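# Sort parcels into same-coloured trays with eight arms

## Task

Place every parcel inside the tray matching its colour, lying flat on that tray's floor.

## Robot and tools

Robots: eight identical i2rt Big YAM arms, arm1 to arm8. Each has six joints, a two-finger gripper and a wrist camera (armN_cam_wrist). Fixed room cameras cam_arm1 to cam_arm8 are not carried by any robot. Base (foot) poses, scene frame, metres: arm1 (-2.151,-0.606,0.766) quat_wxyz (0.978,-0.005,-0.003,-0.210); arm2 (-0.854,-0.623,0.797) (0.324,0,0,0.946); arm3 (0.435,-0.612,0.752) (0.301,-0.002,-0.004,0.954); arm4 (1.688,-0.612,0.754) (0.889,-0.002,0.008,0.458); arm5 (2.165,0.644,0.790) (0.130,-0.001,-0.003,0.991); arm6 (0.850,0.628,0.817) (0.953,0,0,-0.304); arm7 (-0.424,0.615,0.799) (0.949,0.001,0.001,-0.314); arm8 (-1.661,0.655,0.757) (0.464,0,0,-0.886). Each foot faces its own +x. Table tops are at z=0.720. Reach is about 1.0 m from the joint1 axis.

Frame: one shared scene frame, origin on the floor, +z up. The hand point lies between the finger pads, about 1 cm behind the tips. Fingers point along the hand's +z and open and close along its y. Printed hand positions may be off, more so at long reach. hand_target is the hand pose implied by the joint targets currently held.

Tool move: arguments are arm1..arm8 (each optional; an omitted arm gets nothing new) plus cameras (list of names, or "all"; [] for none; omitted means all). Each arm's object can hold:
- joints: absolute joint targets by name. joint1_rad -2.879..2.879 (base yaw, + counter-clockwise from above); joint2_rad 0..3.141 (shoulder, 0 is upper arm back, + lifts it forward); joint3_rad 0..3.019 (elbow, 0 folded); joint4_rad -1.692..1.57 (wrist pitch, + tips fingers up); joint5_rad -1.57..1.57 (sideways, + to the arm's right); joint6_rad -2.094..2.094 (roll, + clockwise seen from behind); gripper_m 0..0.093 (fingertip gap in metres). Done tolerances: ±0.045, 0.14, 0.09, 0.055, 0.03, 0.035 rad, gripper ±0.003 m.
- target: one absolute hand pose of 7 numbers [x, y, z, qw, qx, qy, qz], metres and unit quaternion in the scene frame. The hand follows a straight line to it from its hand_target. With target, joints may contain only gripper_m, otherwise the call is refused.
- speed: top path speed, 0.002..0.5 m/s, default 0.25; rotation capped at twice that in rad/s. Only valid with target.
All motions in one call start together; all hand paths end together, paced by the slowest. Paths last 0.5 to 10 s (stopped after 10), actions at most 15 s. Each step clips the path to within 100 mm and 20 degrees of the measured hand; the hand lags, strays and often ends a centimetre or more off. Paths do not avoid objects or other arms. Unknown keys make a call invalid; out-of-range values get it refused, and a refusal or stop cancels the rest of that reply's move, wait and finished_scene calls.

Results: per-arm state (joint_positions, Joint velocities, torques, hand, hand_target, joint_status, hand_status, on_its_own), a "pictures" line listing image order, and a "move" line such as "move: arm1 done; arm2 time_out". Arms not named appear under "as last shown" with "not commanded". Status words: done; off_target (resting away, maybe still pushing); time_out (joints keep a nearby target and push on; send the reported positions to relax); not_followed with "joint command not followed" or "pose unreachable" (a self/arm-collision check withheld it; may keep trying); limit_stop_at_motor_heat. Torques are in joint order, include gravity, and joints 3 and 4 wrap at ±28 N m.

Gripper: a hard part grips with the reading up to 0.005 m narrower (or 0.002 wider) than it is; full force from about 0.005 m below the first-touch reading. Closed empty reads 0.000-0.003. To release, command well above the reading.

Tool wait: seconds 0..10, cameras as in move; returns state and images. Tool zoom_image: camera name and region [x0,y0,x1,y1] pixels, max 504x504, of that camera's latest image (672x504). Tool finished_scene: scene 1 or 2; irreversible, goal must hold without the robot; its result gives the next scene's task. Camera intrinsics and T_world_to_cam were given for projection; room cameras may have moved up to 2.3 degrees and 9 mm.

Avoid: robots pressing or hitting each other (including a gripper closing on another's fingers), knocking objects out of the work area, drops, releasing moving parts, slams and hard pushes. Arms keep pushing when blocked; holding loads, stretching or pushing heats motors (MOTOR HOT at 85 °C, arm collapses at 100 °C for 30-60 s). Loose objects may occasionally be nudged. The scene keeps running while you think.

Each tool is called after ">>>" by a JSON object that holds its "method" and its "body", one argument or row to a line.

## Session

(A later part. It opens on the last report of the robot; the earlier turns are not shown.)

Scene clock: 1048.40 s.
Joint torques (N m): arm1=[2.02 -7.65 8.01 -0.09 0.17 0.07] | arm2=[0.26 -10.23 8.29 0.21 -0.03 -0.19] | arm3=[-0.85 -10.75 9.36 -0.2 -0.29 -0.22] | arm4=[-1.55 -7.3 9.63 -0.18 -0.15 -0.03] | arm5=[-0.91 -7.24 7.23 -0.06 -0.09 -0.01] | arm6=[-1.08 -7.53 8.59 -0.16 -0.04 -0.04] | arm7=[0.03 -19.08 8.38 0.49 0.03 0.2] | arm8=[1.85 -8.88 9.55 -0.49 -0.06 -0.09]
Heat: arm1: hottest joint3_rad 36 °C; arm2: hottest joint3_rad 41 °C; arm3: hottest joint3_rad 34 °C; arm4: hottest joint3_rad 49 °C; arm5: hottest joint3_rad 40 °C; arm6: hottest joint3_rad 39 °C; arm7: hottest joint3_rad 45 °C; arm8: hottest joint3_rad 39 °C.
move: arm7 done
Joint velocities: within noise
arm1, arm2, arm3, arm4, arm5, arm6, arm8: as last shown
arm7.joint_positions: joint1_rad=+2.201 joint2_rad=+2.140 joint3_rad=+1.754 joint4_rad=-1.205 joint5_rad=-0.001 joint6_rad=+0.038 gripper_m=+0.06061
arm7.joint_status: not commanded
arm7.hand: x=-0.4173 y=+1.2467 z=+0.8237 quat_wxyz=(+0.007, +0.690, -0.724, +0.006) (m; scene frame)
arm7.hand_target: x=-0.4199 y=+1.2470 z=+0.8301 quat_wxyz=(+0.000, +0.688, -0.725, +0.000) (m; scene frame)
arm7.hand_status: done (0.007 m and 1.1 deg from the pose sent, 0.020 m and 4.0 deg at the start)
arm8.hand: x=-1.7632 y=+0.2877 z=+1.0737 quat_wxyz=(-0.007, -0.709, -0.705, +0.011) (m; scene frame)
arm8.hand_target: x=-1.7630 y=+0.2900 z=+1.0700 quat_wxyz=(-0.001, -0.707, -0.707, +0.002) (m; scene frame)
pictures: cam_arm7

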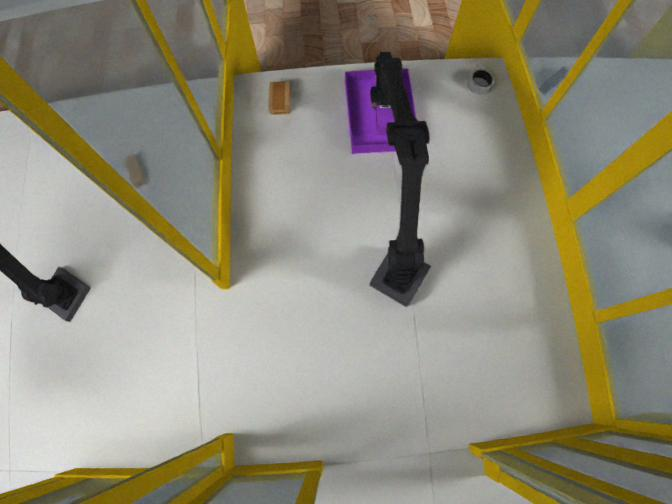

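>>> {"method": "move", "body": {
  "arm7": {"target":[-0.421,1.244,0.79,0,-0.6884,0.7254,0],"speed":0.08},
  "cameras": []
}}

>>> {"method": "move", "body": {
  "arm7": {"target":[-0.421,1.244,0.775,0,-0.6884,0.7254,0],"speed":0.06},
  "cameras": ["cam_arm7","arm7_cam_wrist"]
}}

>>> {"method": "zoom_image", "body": {
  "camera": "cam_arm7",
  "region": [340, 50, 430, 160]
}}

Scene clock: 1066.13 s.
Joint torques (N m): arm1=[2.37 -7.65 7.9 -0.06 0.17 0.07] | arm2=[0.26 -10.23 8.29 0.21 -0.03 -0.19] | arm3=[-0.91 -10.58 9.31 -0.2 -0.3 -0.21] | arm4=[-1.55 -7.36 9.63 -0.17 -0.15 -0.03] | arm5=[-1.32 -7.47 7.13 -0.12 -0.06 -0.02] | arm6=[-1.14 -7.53 8.59 -0.14 -0.04 -0.03] | arm7=[0.32 -16.44 8.14 0.55 0.02 0.22] | arm8=[1.79 -8.88 9.46 -0.51 -0.05 -0.08]
Heat: arm1: hottest joint3_rad 36 °C; arm2: hottest joint3_rad 41 °C; arm3: hottest joint3_rad 34 °C; arm4: hottest joint3_rad 49 °C; arm5: hottest joint3_rad 40 °C; arm6: hottest joint3_rad 39 °C; arm7: hottest joint3_rad 44 °C; arm8: hottest joint3_rad 39 °C.
move: arm7 off_target
Joint velocities: within noise
arm1, arm2, arm3, arm4, arm5, arm6, arm8: as last shown
arm7.joint_positions: joint1_rad=+2.201 joint2_rad=+2.141 joint3_rad=+1.703 joint4_rad=-1.118 joint5_rad=-0.001 joint6_rad=+0.039 gripper_m=+0.06061
arm7.joint_status: not commanded
arm7.hand: x=-0.4173 y=+1.2479 z=+0.8056 quat_wxyz=(-0.006, +0.690, -0.724, -0.007) (m; scene frame)
arm7.hand_target: x=-0.4208 y=+1.2436 z=+0.7903 quat_wxyz=(+0.000, +0.688, -0.725, +0.000) (m; scene frame)
arm7.hand_status: off_target (0.017 m and 1.0 deg from the pose sent, 0.034 m and 1.1 deg at the start)
arm8.hand: x=-1.7632 y=+0.2878 z=+1.0736 quat_wxyz=(-0.007, -0.709, -0.705, +0.011) (m; scene frame)
arm8.hand_target: x=-1.7630 y=+0.2901 z=+1.0698 quat_wxyz=(-0.001, -0.707, -0.707, +0.002) (m; scene frame)
pictures: none
No camera images: "cameras" was empty.

Scene clock: 1067.17 s.
Joint torques (N m): arm1=[2.2 -7.71 7.97 -0.14 0.15 0.09] | arm2=[0.26 -10.17 8.29 0.23 -0.03 -0.19] | arm3=[-0.91 -10.75 9.36 -0.23 -0.31 -0.21] | arm4=[-1.55 -7.3 9.62 -0.17 -0.15 -0.03] | arm5=[-0.85 -7 7.08 -0.13 -0.07 0] | arm6=[-1.2 -7.53 8.58 -0.14 -0.04 -0.03] | arm7=[0.15 -16.67 8.16 0.55 0.03 0.21] | arm8=[1.79 -8.76 9.55 -0.53 -0.06 -0.1]
Heat: arm1: hottest joint3_rad 36 °C; arm2: hottest joint3_rad 41 °C; arm3: hottest joint3_rad 34 °C; arm4: hottest joint3_rad 49 °C; arm5: hottest joint3_rad 40 °C; arm6: hottest joint3_rad 39 °C; arm7: hottest joint3_rad 44 °C; arm8: hottest joint3_rad 39 °C.
move: arm7 off_target
Joint velocities: within noise
arm1, arm2, arm3, arm4, arm5, arm6, arm8: as last shown
arm7.joint_positions: joint1_rad=+2.201 joint2_rad=+2.163 joint3_rad=+1.691 joint4_rad=-1.088 joint5_rad=-0.001 joint6_rad=+0.039 gripper_m=+0.06061
arm7.joint_status: not commanded
arm7.hand: x=-0.4173 y=+1.2472 z=+0.7880 quat_wxyz=(-0.004, +0.690, -0.724, -0.005) (m; scene frame)
arm7.hand_target: x=-0.4208 y=+1.2438 z=+0.7752 quat_wxyz=(+0.000, +0.688, -0.725, +0.000) (m; scene frame)
arm7.hand_status: off_target (0.014 m and 0.8 deg from the pose sent, 0.031 m and 1.0 deg at the start)
pictures: arm7_cam_wrist, cam_arm7
camera_calibration:
arm7_cam_wrist: T_world_to_cam=[[0.999374, -0.033459, 0.0115177, 0.446545], [-0.0341717, -0.828, 0.559686, 0.583739], [-0.00918991, -0.559729, -0.828625, 1.4685], [0, 0, 0, 1]] pos_world=[-0.412822, 1.32024, 0.884979]

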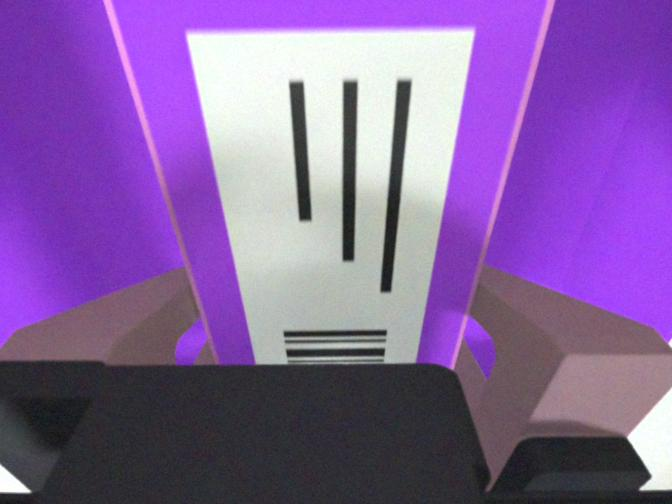

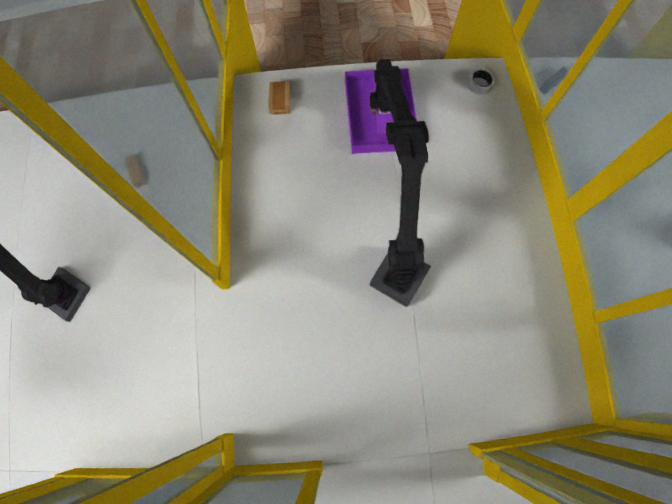

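Scaled by 4.582.

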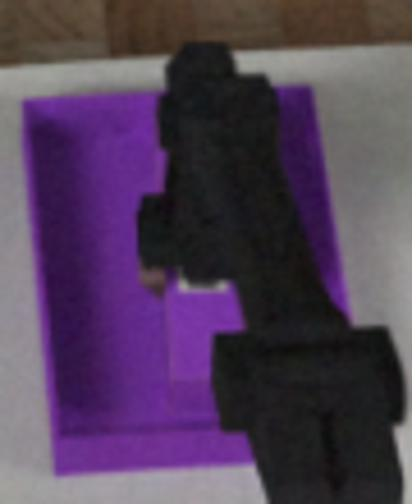

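>>> {"method": "move", "body": {
  "arm7": {"target":[-0.421,1.235,0.762,0,-0.6884,0.7254,0],"speed":0.06},
  "cameras": []
}}

>>> {"method": "move", "body": {
  "arm7": {"target":[-0.421,1.235,0.750,0,-0.6884,0.7254,0],"speed":0.06},
  "cameras": []
}}

>>> {"method": "move", "body": {
  "arm7": {"target":[-0.421,1.235,0.742,0,-0.6884,0.7254,0],"speed":0.06},
  "cameras": ["cam_arm7"]
}}

>>> {"method": "zoom_image", "body": {
  "camera": "cam_arm7",
  "region": [340, 50, 430, 160]
}}

Scene clock: 1078.77 s.
Joint torques (N m): arm1=[2.37 -7.82 7.99 -0.1 0.17 0.08] | arm2=[0.26 -10.23 8.31 0.23 -0.03 -0.19] | arm3=[-0.91 -10.52 9.33 -0.18 -0.3 -0.21] | arm4=[-1.55 -7.3 9.63 -0.18 -0.15 -0.03] | arm5=[-0.97 -7.47 7.21 -0.03 -0.1 -0.01] | arm6=[-1.2 -7.59 8.59 -0.13 -0.03 -0.03] | arm7=[0.21 -16.73 7.8 0.65 0.02 0.21] | arm8=[1.73 -8.7 9.54 -0.54 -0.07 -0.09]
Heat: arm1: hottest joint3_rad 36 °C; arm2: hottest joint3_rad 41 °C; arm3: hottest joint3_rad 34 °C; arm4: hottest joint3_rad 49 °C; arm5: hottest joint3_rad 40 °C; arm6: hottest joint3_rad 39 °C; arm7: hottest joint3_rad 44 °C; arm8: hottest joint3_rad 39 °C.
move: arm7 off_target
Joint velocities: within noise
arm1, arm3, arm4, arm5, arm6, arm8: as last shown
arm2.joint_positions: joint1_rad=-1.450 joint2_rad=+1.312 joint3_rad=+1.336 joint4_rad=-1.572 joint5_rad=+0.000 joint6_rad=-0.526 gripper_m=+0.08989
arm2.joint_status: not commanded
arm2.hand: x=-0.6594 y=-0.2993 z=+1.0752 quat_wxyz=(-0.011, +0.702, -0.712, -0.003) (m; scene frame)
arm2.hand_target: x=-0.6600 y=-0.3000 z=+1.0699 quat_wxyz=(+0.000, +0.707, -0.707, +0.000) (m; scene frame)
arm2.hand_status: not commanded
arm7.joint_positions: joint1_rad=+2.201 joint2_rad=+2.163 joint3_rad=+1.647 joint4_rad=-1.046 joint5_rad=-0.001 joint6_rad=+0.039 gripper_m=+0.06061
arm7.joint_status: not commanded
arm7.hand: x=-0.4174 y=+1.2388 z=+0.7732 quat_wxyz=(-0.003, +0.690, -0.724, -0.005) (m; scene frame)
arm7.hand_target: x=-0.4208 y=+1.2349 z=+0.7622 quat_wxyz=(+0.000, +0.688, -0.725, +0.000) (m; scene frame)
arm7.hand_status: off_target (0.012 m and 0.7 deg from the pose sent, 0.029 m and 0.8 deg at the start)
arm8.hand: x=-1.7632 y=+0.2877 z=+1.0737 quat_wxyz=(-0.007, -0.709, -0.705, +0.011) (m; scene frame)
arm8.hand_target: x=-1.7630 y=+0.2900 z=+1.0700 quat_wxyz=(-0.001, -0.707, -0.707, +0.002) (m; scene frame)
pictures: none
No camera images: "cameras" was empty.

Scene clock: 1079.87 s.
Joint torques (N m): arm1=[2.49 -7.59 7.97 -0.06 0.16 0.08] | arm2=[0.26 -10.23 8.29 0.21 -0.04 -0.19] | arm3=[-0.97 -10.64 9.32 -0.21 -0.3 -0.2] | arm4=[-1.49 -7.36 9.62 -0.18 -0.15 -0.03] | arm5=[-0.62 -7.82 7.09 -0.12 -0.08 -0.02] | arm6=[-1.08 -7.59 8.58 -0.13 -0.04 -0.03] | arm7=[0.15 -16.44 7.87 0.53 0.03 0.21] | arm8=[1.49 -8.94 9.54 -0.53 -0.06 -0.08]
Heat: arm1: hottest joint3_rad 36 °C; arm2: hottest joint3_rad 41 °C; arm3: hottest joint3_rad 34 °C; arm4: hottest joint3_rad 49 °C; arm5: hottest joint3_rad 40 °C; arm6: hottest joint3_rad 39 °C; arm7: hottest joint3_rad 44 °C; arm8: hottest joint3_rad 39 °C.
move: arm7 off_target
Joint velocities: within noise
arm1, arm2, arm3, arm4, arm5, arm6, arm8: as last shown
arm7.joint_positions: joint1_rad=+2.201 joint2_rad=+2.175 joint3_rad=+1.640 joint4_rad=-1.023 joint5_rad=-0.001 joint6_rad=+0.039 gripper_m=+0.06061
arm7.joint_status: not commanded
arm7.hand: x=-0.4174 y=+1.2392 z=+0.7636 quat_wxyz=(-0.004, +0.690, -0.724, -0.006) (m; scene frame)
arm7.hand_target: x=-0.4208 y=+1.2348 z=+0.7503 quat_wxyz=(+0.000, +0.688, -0.725, +0.000) (m; scene frame)
arm7.hand_status: off_target (0.015 m and 0.9 deg from the pose sent, 0.024 m and 0.7 deg at the start)
pictures: none
No camera images: "cameras" was empty.

Scene clock: 1080.87 s.
Joint torques (N m): arm1=[2.32 -7.71 7.88 -0.05 0.16 0.05] | arm2=[0.26 -10.23 8.29 0.21 -0.03 -0.19] | arm3=[-0.91 -10.58 9.31 -0.21 -0.3 -0.21] | arm4=[-1.55 -7.36 9.63 -0.17 -0.15 -0.03] | arm5=[-0.62 -7.24 7.08 0.03 -0.1 -0.02] | arm6=[-1.14 -7.53 8.58 -0.14 -0.03 -0.03] | arm7=[0.15 -16.26 7.47 0.58 0.03 0.22] | arm8=[1.67 -8.76 9.57 -0.55 -0.06 -0.1]
Heat: arm1: hottest joint3_rad 36 °C; arm2: hottest joint3_rad 41 °C; arm3: hottest joint3_rad 34 °C; arm4: hottest joint3_rad 49 °C; arm5: hottest joint3_rad 40 °C; arm6: hottest joint3_rad 39 °C; arm7: hottest joint3_rad 44 °C; arm8: hottest joint3_rad 39 °C.
move: arm7 off_target
Joint velocities: within noise
arm1, arm2, arm3, arm4, arm5, arm6, arm8: as last shown
arm7.joint_positions: joint1_rad=+2.201 joint2_rad=+2.185 joint3_rad=+1.640 joint4_rad=-1.008 joint5_rad=-0.001 joint6_rad=+0.039 gripper_m=+0.06061
arm7.joint_status: not commanded
arm7.hand: x=-0.4174 y=+1.2411 z=+0.7574 quat_wxyz=(-0.006, +0.689, -0.724, -0.008) (m; scene frame)
arm7.hand_target: x=-0.4208 y=+1.2347 z=+0.7422 quat_wxyz=(+0.000, +0.688, -0.725, +0.000) (m; scene frame)
arm7.hand_status: off_target (0.017 m and 1.1 deg from the pose sent, 0.022 m and 0.9 deg at the start)
arm8.hand: x=-1.7632 y=+0.2878 z=+1.0736 quat_wxyz=(-0.007, -0.709, -0.705, +0.011) (m; scene frame)
arm8.hand_target: x=-1.7630 y=+0.2901 z=+1.0698 quat_wxyz=(-0.001, -0.707, -0.707, +0.002) (m; scene frame)
pictures: cam_arm7

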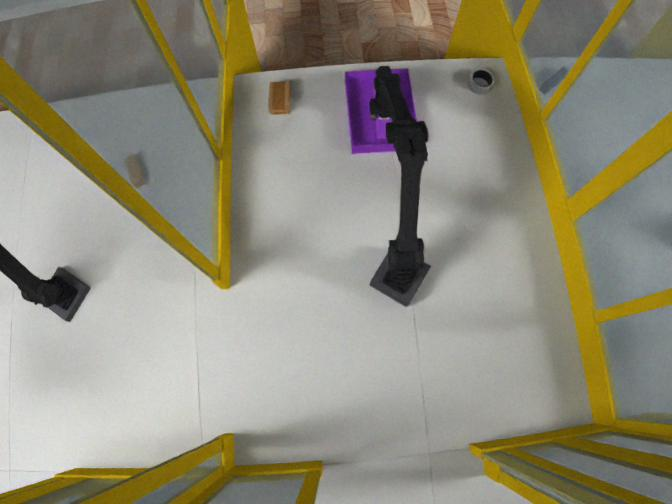

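Scaled by 4.582.

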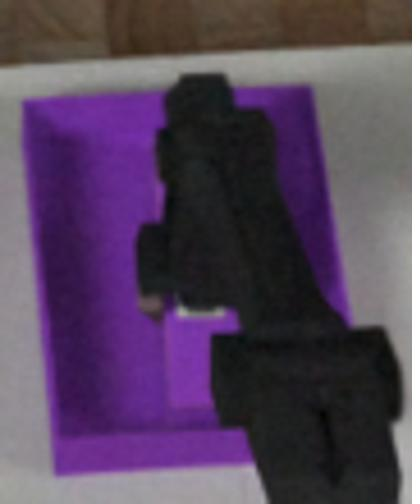

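>>> {"method": "move", "body": {
  "arm7": {"target":[-0.421,1.236,0.735,0,-0.6884,0.7254,0],"speed":0.05},
  "cameras": []
}}

>>> {"method": "move", "body": {
  "arm7": {"target":[-0.421,1.237,0.729,0,-0.6884,0.7254,0],"speed":0.05},
  "cameras": ["cam_arm7"]
}}

>>> {"method": "zoom_image", "body": {
  "camera": "cam_arm7",
  "region": [340, 50, 430, 160]
}}

Scene clock: 1087.67 s.
Joint torques (N m): arm1=[2.26 -7.41 8.13 -0.12 0.16 0.08] | arm2=[0.26 -10.23 8.29 0.21 -0.03 -0.19] | arm3=[-0.97 -10.64 9.32 -0.2 -0.31 -0.21] | arm4=[-1.55 -7.36 9.62 -0.18 -0.15 -0.03] | arm5=[-0.56 -7.41 7.19 -0.12 -0.08 -0.04] | arm6=[-1.2 -7.59 8.59 -0.14 -0.04 -0.03] | arm7=[0.21 -16.32 7.57 0.58 0.02 0.21] | arm8=[1.73 -8.82 9.54 -0.51 -0.07 -0.09]
Heat: arm1: hottest joint3_rad 36 °C; arm2: hottest joint3_rad 41 °C; arm3: hottest joint3_rad 34 °C; arm4: hottest joint3_rad 49 °C; arm5: hottest joint3_rad 40 °C; arm6: hottest joint3_rad 39 °C; arm7: hottest joint3_rad 43 °C; arm8: hottest joint3_rad 39 °C.
move: arm7 off_target
Joint velocities: within noise
arm1.joint_positions: joint1_rad=-1.561 joint2_rad=+1.313 joint3_rad=+1.421 joint4_rad=-1.652 joint5_rad=+0.005 joint6_rad=-0.077 gripper_m=+0.08486
arm1.joint_status: not commanded
arm1.hand: x=-2.3054 y=-0.9478 z=+1.0783 quat_wxyz=(-0.010, -0.816, -0.578, +0.014) (m; scene frame)
arm1.hand_target: x=-2.3001 y=-0.9468 z=+1.0701 quat_wxyz=(+0.000, -0.814, -0.581, +0.000) (m; scene frame)
arm1.hand_status: not commanded
arm2: as last shown
arm3.joint_positions: joint1_rad=+0.168 joint2_rad=+1.270 joint3_rad=+1.404 joint4_rad=-1.673 joint5_rad=-0.004 joint6_rad=-0.430 gripper_m=+0.09294
arm3.joint_status: not commanded
arm3.hand: x=+0.1073 y=-0.4591 z=+1.0682 quat_wxyz=(-0.008, +1.000, -0.006, -0.012) (m; scene frame)
arm3.hand_target: x=+0.1100 y=-0.4600 z=+1.0695 quat_wxyz=(-0.005, +1.000, +0.000, -0.010) (m; scene frame)
arm3.hand_status: not commanded
arm4.joint_positions: joint1_rad=-1.883 joint2_rad=+1.307 joint3_rad=+1.447 joint4_rad=-1.683 joint5_rad=-0.013 joint6_rad=+0.017 gripper_m=+0.08488
arm4.joint_status: not commanded
arm4.hand: x=+1.9160 y=-0.9071 z=+1.0753 quat_wxyz=(-0.012, -0.456, -0.890, +0.007) (m; scene frame)
arm4.hand_target: x=+1.9101 y=-0.9079 z=+1.0700 quat_wxyz=(-0.001, -0.459, -0.888, +0.000) (m; scene frame)
arm4.hand_status: not commanded
arm5.joint_positions: joint1_rad=+1.563 joint2_rad=+1.326 joint3_rad=+1.362 joint4_rad=-1.589 joint5_rad=+0.000 joint6_rad=-0.272 gripper_m=+0.09285
arm5.joint_status: not commanded
arm5.hand: x=+2.0616 y=+0.2742 z=+1.0699 quat_wxyz=(+0.004, +0.706, +0.708, -0.004) (m; scene frame)
arm5.hand_target: x=+2.0620 y=+0.2751 z=+1.0700 quat_wxyz=(+0.000, +0.707, +0.707, +0.000) (m; scene frame)
arm5.hand_status: not commanded
arm6.joint_positions: joint1_rad=-1.150 joint2_rad=+1.324 joint3_rad=+1.274 joint4_rad=-1.521 joint5_rad=+0.001 joint6_rad=-0.211 gripper_m=+0.09286
arm6.joint_status: not commanded
arm6.hand: x=+0.7761 y=+0.2593 z=+1.0662 quat_wxyz=(+0.001, -0.702, -0.712, +0.000) (m; scene frame)
arm6.hand_target: x=+0.7740 y=+0.2620 z=+1.0700 quat_wxyz=(+0.000, -0.707, -0.707, +0.000) (m; scene frame)
arm6.hand_status: not commanded
arm7.joint_positions: joint1_rad=+2.201 joint2_rad=+2.195 joint3_rad=+1.640 joint4_rad=-0.997 joint5_rad=-0.001 joint6_rad=+0.039 gripper_m=+0.06061
arm7.joint_status: not commanded
arm7.hand: x=-0.4174 y=+1.2422 z=+0.7519 quat_wxyz=(-0.007, +0.689, -0.724, -0.008) (m; scene frame)
arm7.hand_target: x=-0.4208 y=+1.2357 z=+0.7354 quat_wxyz=(+0.000, +0.688, -0.725, +0.000) (m; scene frame)
arm7.hand_status: off_target (0.018 m and 1.2 deg from the pose sent, 0.023 m and 1.1 deg at the start)
arm8.joint_positions: joint1_rad=+0.336 joint2_rad=+1.328 joint3_rad=+1.452 joint4_rad=-1.670 joint5_rad=-0.001 joint6_rad=-0.264 gripper_m=+0.09290
arm8.joint_status: not commanded
arm8.hand: x=-1.7632 y=+0.2877 z=+1.0737 quat_wxyz=(-0.007, -0.709, -0.705, +0.011) (m; scene frame)
arm8.hand_target: x=-1.7630 y=+0.2900 z=+1.0700 quat_wxyz=(-0.001, -0.707, -0.707, +0.002) (m; scene frame)
arm8.hand_status: not commanded
pictures: none
No camera images: "cameras" was empty.

Scene clock: 1088.63 s.
Joint torques (N m): arm1=[2.26 -7.36 7.95 -0.17 0.15 0.1] | arm2=[0.26 -10.23 8.28 0.21 -0.03 -0.19] | arm3=[-0.91 -10.52 9.29 -0.17 -0.31 -0.21] | arm4=[-1.49 -7.3 9.63 -0.18 -0.15 -0.03] | arm5=[-0.56 -7.06 7.01 -0.02 -0.1 -0.02] | arm6=[-1.14 -7.53 8.59 -0.14 -0.04 -0.03] | arm7=[0.32 -15.5 7.62 0.85 0.03 0.21] | arm8=[1.61 -8.94 9.51 -0.46 -0.08 -0.11]
Heat: arm1: hottest joint3_rad 36 °C; arm2: hottest joint3_rad 41 °C; arm3: hottest joint3_rad 34 °C; arm4: hottest joint3_rad 49 °C; arm5: hottest joint3_rad 40 °C; arm6: hottest joint3_rad 39 °C; arm7: hottest joint3_rad 43 °C; arm8: hottest joint3_rad 39 °C.
move: arm7 off_target
Joint velocities: within noise
arm1, arm2, arm3, arm4, arm5, arm6, arm8: as last shown
arm7.joint_positions: joint1_rad=+2.201 joint2_rad=+2.195 joint3_rad=+1.640 joint4_rad=-0.995 joint5_rad=-0.001 joint6_rad=+0.039 gripper_m=+0.06061
arm7.joint_status: not commanded
arm7.hand: x=-0.4174 y=+1.2427 z=+0.7515 quat_wxyz=(-0.007, +0.689, -0.724, -0.009) (m; scene frame)
arm7.hand_target: x=-0.4208 y=+1.2363 z=+0.7296 quat_wxyz=(+0.000, +0.688, -0.725, +0.000) (m; scene frame)
arm7.hand_status: off_target (0.023 m and 1.3 deg from the pose sent, 0.024 m and 1.2 deg at the start)
arm8.hand: x=-1.7632 y=+0.2878 z=+1.0736 quat_wxyz=(-0.007, -0.709, -0.705, +0.011) (m; scene frame)
arm8.hand_target: x=-1.7630 y=+0.2901 z=+1.0698 quat_wxyz=(-0.001, -0.707, -0.707, +0.002) (m; scene frame)
pictures: cam_arm7

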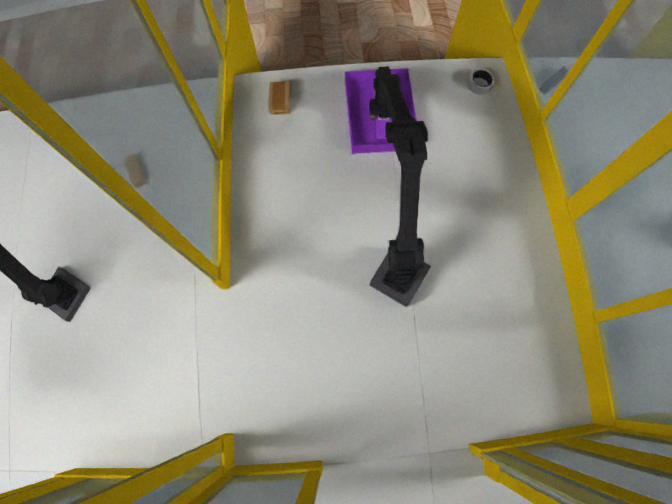

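Scaled by 4.582.

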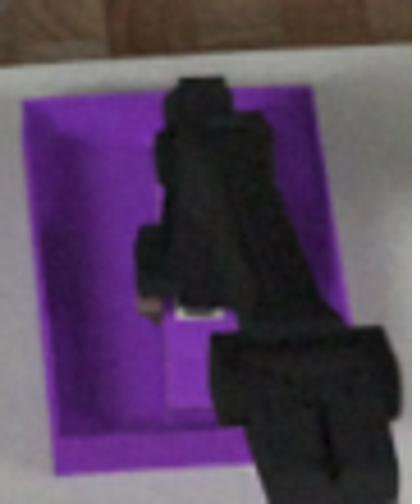

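>>> {"method": "move", "body": {
  "arm7": {"joints":{"gripper_m":0.085}},
  "cameras": []
}}

>>> {"method": "move", "body": {
  "arm7": {"target":[-0.419,1.245,0.88,0,-0.6884,0.7254,0],"speed":0.12},
  "cameras": ["cam_arm7"]
}}

>>> {"method": "move", "body": {
  "arm7": {"target":[-0.405,0.984,1.08,0,-0.6884,0.7254,0],"speed":0.3},
  "cameras": ["cam_arm7","cam_arm1","cam_arm3","cam_arm4"]
}}

>>> {"method": "zoom_image", "body": {
  "camera": "cam_arm7",
  "region": [310, 40, 450, 180]
}}

Scene clock: 1104.27 s.
Joint torques (N m): arm1=[2.26 -7.41 7.95 -0.05 0.18 0.07] | arm2=[0.26 -10.17 8.29 0.21 -0.04 -0.19] | arm3=[-0.97 -10.7 9.29 -0.18 -0.3 -0.22] | arm4=[-1.55 -7.36 9.62 -0.18 -0.15 -0.03] | arm5=[-0.03 -7.24 7.19 -0.05 -0.08 -0.01] | arm6=[-1.14 -7.59 8.59 -0.13 -0.03 -0.03] | arm7=[0.26 -16.26 7.54 0.61 0.04 0.2] | arm8=[1.79 -8.88 9.57 -0.46 -0.08 -0.09]
Heat: arm1: hottest joint3_rad 36 °C; arm2: hottest joint3_rad 41 °C; arm3: hottest joint3_rad 34 °C; arm4: hottest joint3_rad 49 °C; arm5: hottest joint3_rad 40 °C; arm6: hottest joint3_rad 39 °C; arm7: hottest joint3_rad 43 °C; arm8: hottest joint3_rad 39 °C.
move: arm7 done
Joint velocities: within noise
arm1, arm2, arm3, arm4, arm5, arm6, arm8: as last shown
arm7.joint_positions: joint1_rad=+2.201 joint2_rad=+2.206 joint3_rad=+1.640 joint4_rad=-0.988 joint5_rad=-0.001 joint6_rad=+0.040 gripper_m=+0.08491
arm7.joint_status: all done
arm7.hand: x=-0.4174 y=+1.2423 z=+0.7448 quat_wxyz=(-0.006, +0.689, -0.724, -0.007) (m; scene frame)
arm7.hand_target: x=-0.4208 y=+1.2363 z=+0.7295 quat_wxyz=(+0.000, +0.688, -0.725, +0.000) (m; scene frame)
arm7.hand_status: not commanded
arm8.hand: x=-1.7632 y=+0.2877 z=+1.0737 quat_wxyz=(-0.007, -0.709, -0.705, +0.011) (m; scene frame)
arm8.hand_target: x=-1.7630 y=+0.2900 z=+1.0700 quat_wxyz=(-0.001, -0.707, -0.707, +0.002) (m; scene frame)
pictures: none
No camera images: "cameras" was empty.

Scene clock: 1106.33 s.
Joint torques (N m): arm1=[2.08 -7.59 7.98 -0.14 0.16 0.07] | arm2=[0.32 -10.23 8.29 0.23 -0.03 -0.19] | arm3=[-0.91 -10.75 9.32 -0.17 -0.31 -0.21] | arm4=[-1.55 -7.3 9.63 -0.18 -0.15 -0.03] | arm5=[-0.44 -7.06 7.08 -0.14 -0.06 -0.04] | arm6=[-1.14 -7.59 8.61 -0.13 -0.04 -0.03] | arm7=[-0.15 -17.55 14.39 -0.38 0.01 0.18] | arm8=[1.9 -9 9.46 -0.58 -0.08 -0.09]
Heat: arm1: hottest joint3_rad 36 °C; arm2: hottest joint3_rad 41 °C; arm3: hottest joint3_rad 34 °C; arm4: hottest joint3_rad 49 °C; arm5: hottest joint3_rad 40 °C; arm6: hottest joint3_rad 39 °C; arm7: hottest joint3_rad 43 °C; arm8: hottest joint3_rad 39 °C.
move: arm7 off_target
Joint velocities: within noise
arm1, arm2, arm3, arm4, arm5, arm6, arm8: as last shown
arm7.joint_positions: joint1_rad=+2.201 joint2_rad=+2.076 joint3_rad=+1.732 joint4_rad=-1.283 joint5_rad=-0.001 joint6_rad=+0.040 gripper_m=+0.08493
arm7.joint_status: not commanded
arm7.hand: x=-0.4175 y=+1.2251 z=+0.8554 quat_wxyz=(+0.019, +0.689, -0.724, +0.018) (m; scene frame)
arm7.hand_target: x=-0.4189 y=+1.2437 z=+0.8803 quat_wxyz=(+0.000, +0.688, -0.725, +0.000) (m; scene frame)
arm7.hand_status: off_target (0.032 m and 3.1 deg from the pose sent, 0.135 m and 1.1 deg at the start)
pictures: cam_arm7

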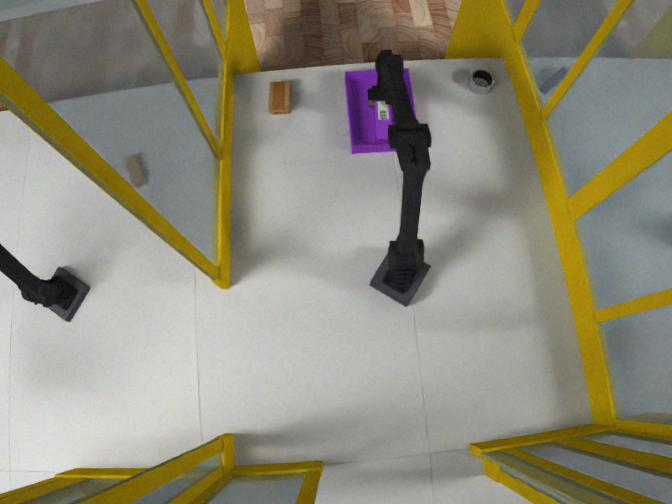

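Scene clock: 1108.27 s.
Joint torques (N m): arm1=[2.32 -7.3 8.01 -0.2 0.14 0.07] | arm2=[0.26 -10.23 8.29 0.23 -0.03 -0.19] | arm3=[-0.85 -10.64 9.29 -0.2 -0.3 -0.21] | arm4=[-1.55 -7.3 9.62 -0.18 -0.15 -0.03] | arm5=[-0.79 -7.59 7.25 -0.18 -0.05 0] | arm6=[-1.14 -7.53 8.59 -0.14 -0.04 -0.03] | arm7=[-1.03 -8.12 8.99 -0.23 0.02 0.04] | arm8=[1.9 -8.82 9.51 -0.57 -0.07 -0.11]
Heat: arm1: hottest joint3_rad 36 °C; arm2: hottest joint3_rad 41 °C; arm3: hottest joint3_rad 34 °C; arm4: hottest joint3_rad 49 °C; arm5: hottest joint3_rad 40 °C; arm6: hottest joint3_rad 39 °C; arm7: hottest joint3_rad 43 °C; arm8: hottest joint3_rad 39 °C.
move: arm7 done
Joint velocities: within noise
arm1, arm2, arm3, arm4, arm5, arm6, arm8: as last shown
arm7.joint_positions: joint1_rad=+2.171 joint2_rad=+1.302 joint3_rad=+1.353 joint4_rad=-1.594 joint5_rad=-0.001 joint6_rad=+0.014 gripper_m=+0.08493
arm7.joint_status: not commanded
arm7.hand: x=-0.4087 y=+0.9889 z=+1.0876 quat_wxyz=(-0.010, +0.688, -0.725, -0.011) (m; scene frame)
arm7.hand_target: x=-0.4051 y=+0.9840 z=+1.0802 quat_wxyz=(+0.000, +0.688, -0.725, +0.000) (m; scene frame)
arm7.hand_status: done (0.010 m and 1.7 deg from the pose sent, 0.330 m and 3.1 deg at the start)
arm8.hand: x=-1.7632 y=+0.2878 z=+1.0736 quat_wxyz=(-0.007, -0.709, -0.705, +0.011) (m; scene frame)
arm8.hand_target: x=-1.7630 y=+0.2901 z=+1.0698 quat_wxyz=(-0.001, -0.707, -0.707, +0.002) (m; scene frame)
pictures: cam_arm1, cam_arm3, cam_arm4, cam_arm7

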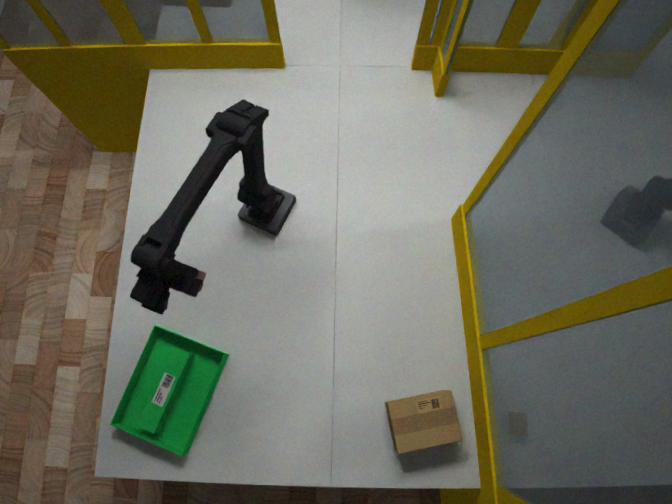

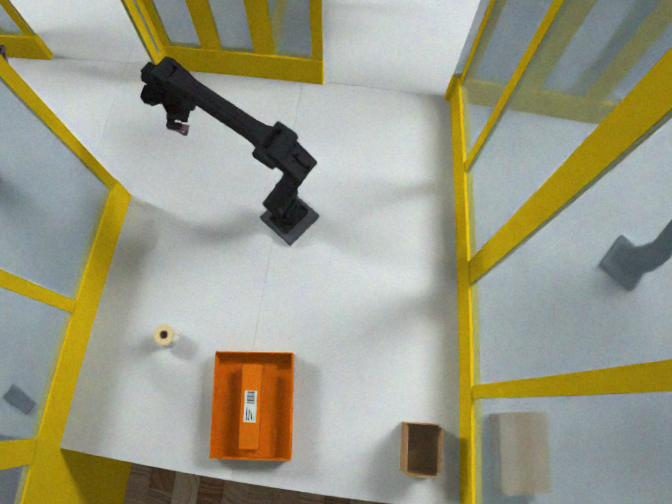

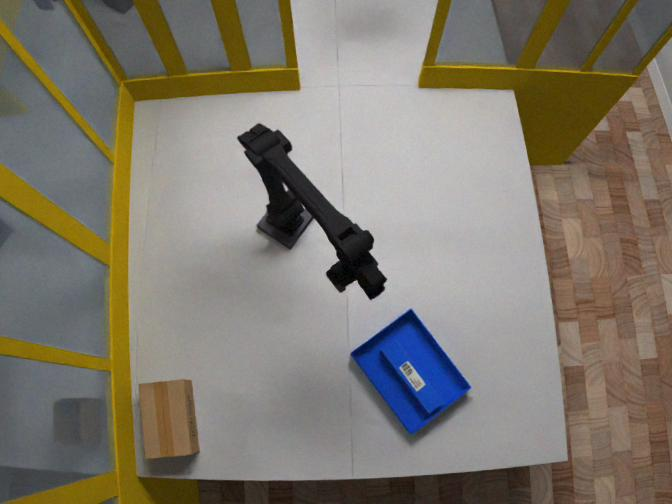

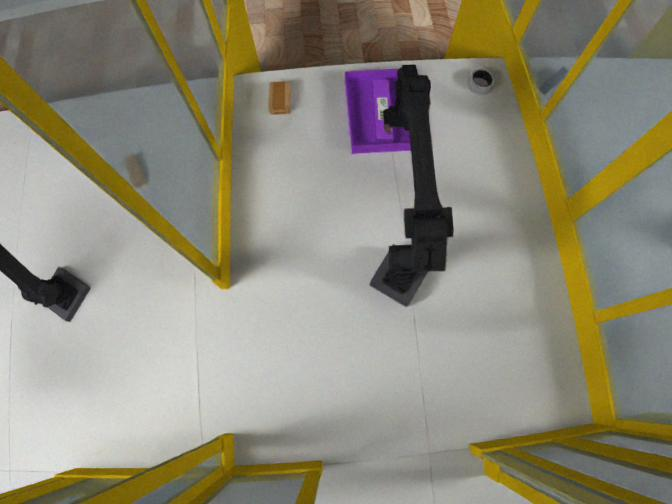

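Scaled by 3.600.

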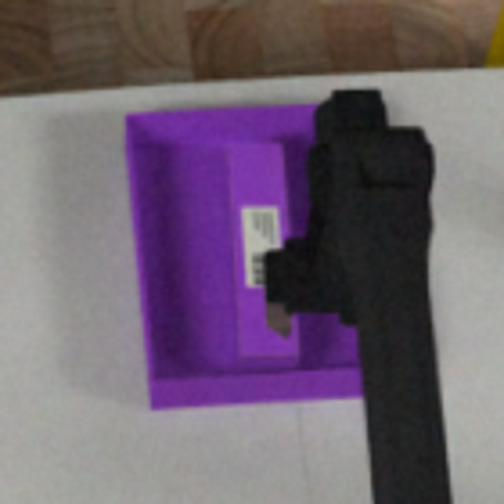

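>>> {"method": "finished_scene", "body": {
  "scene": 2
}}

The scene is finished: the task was done.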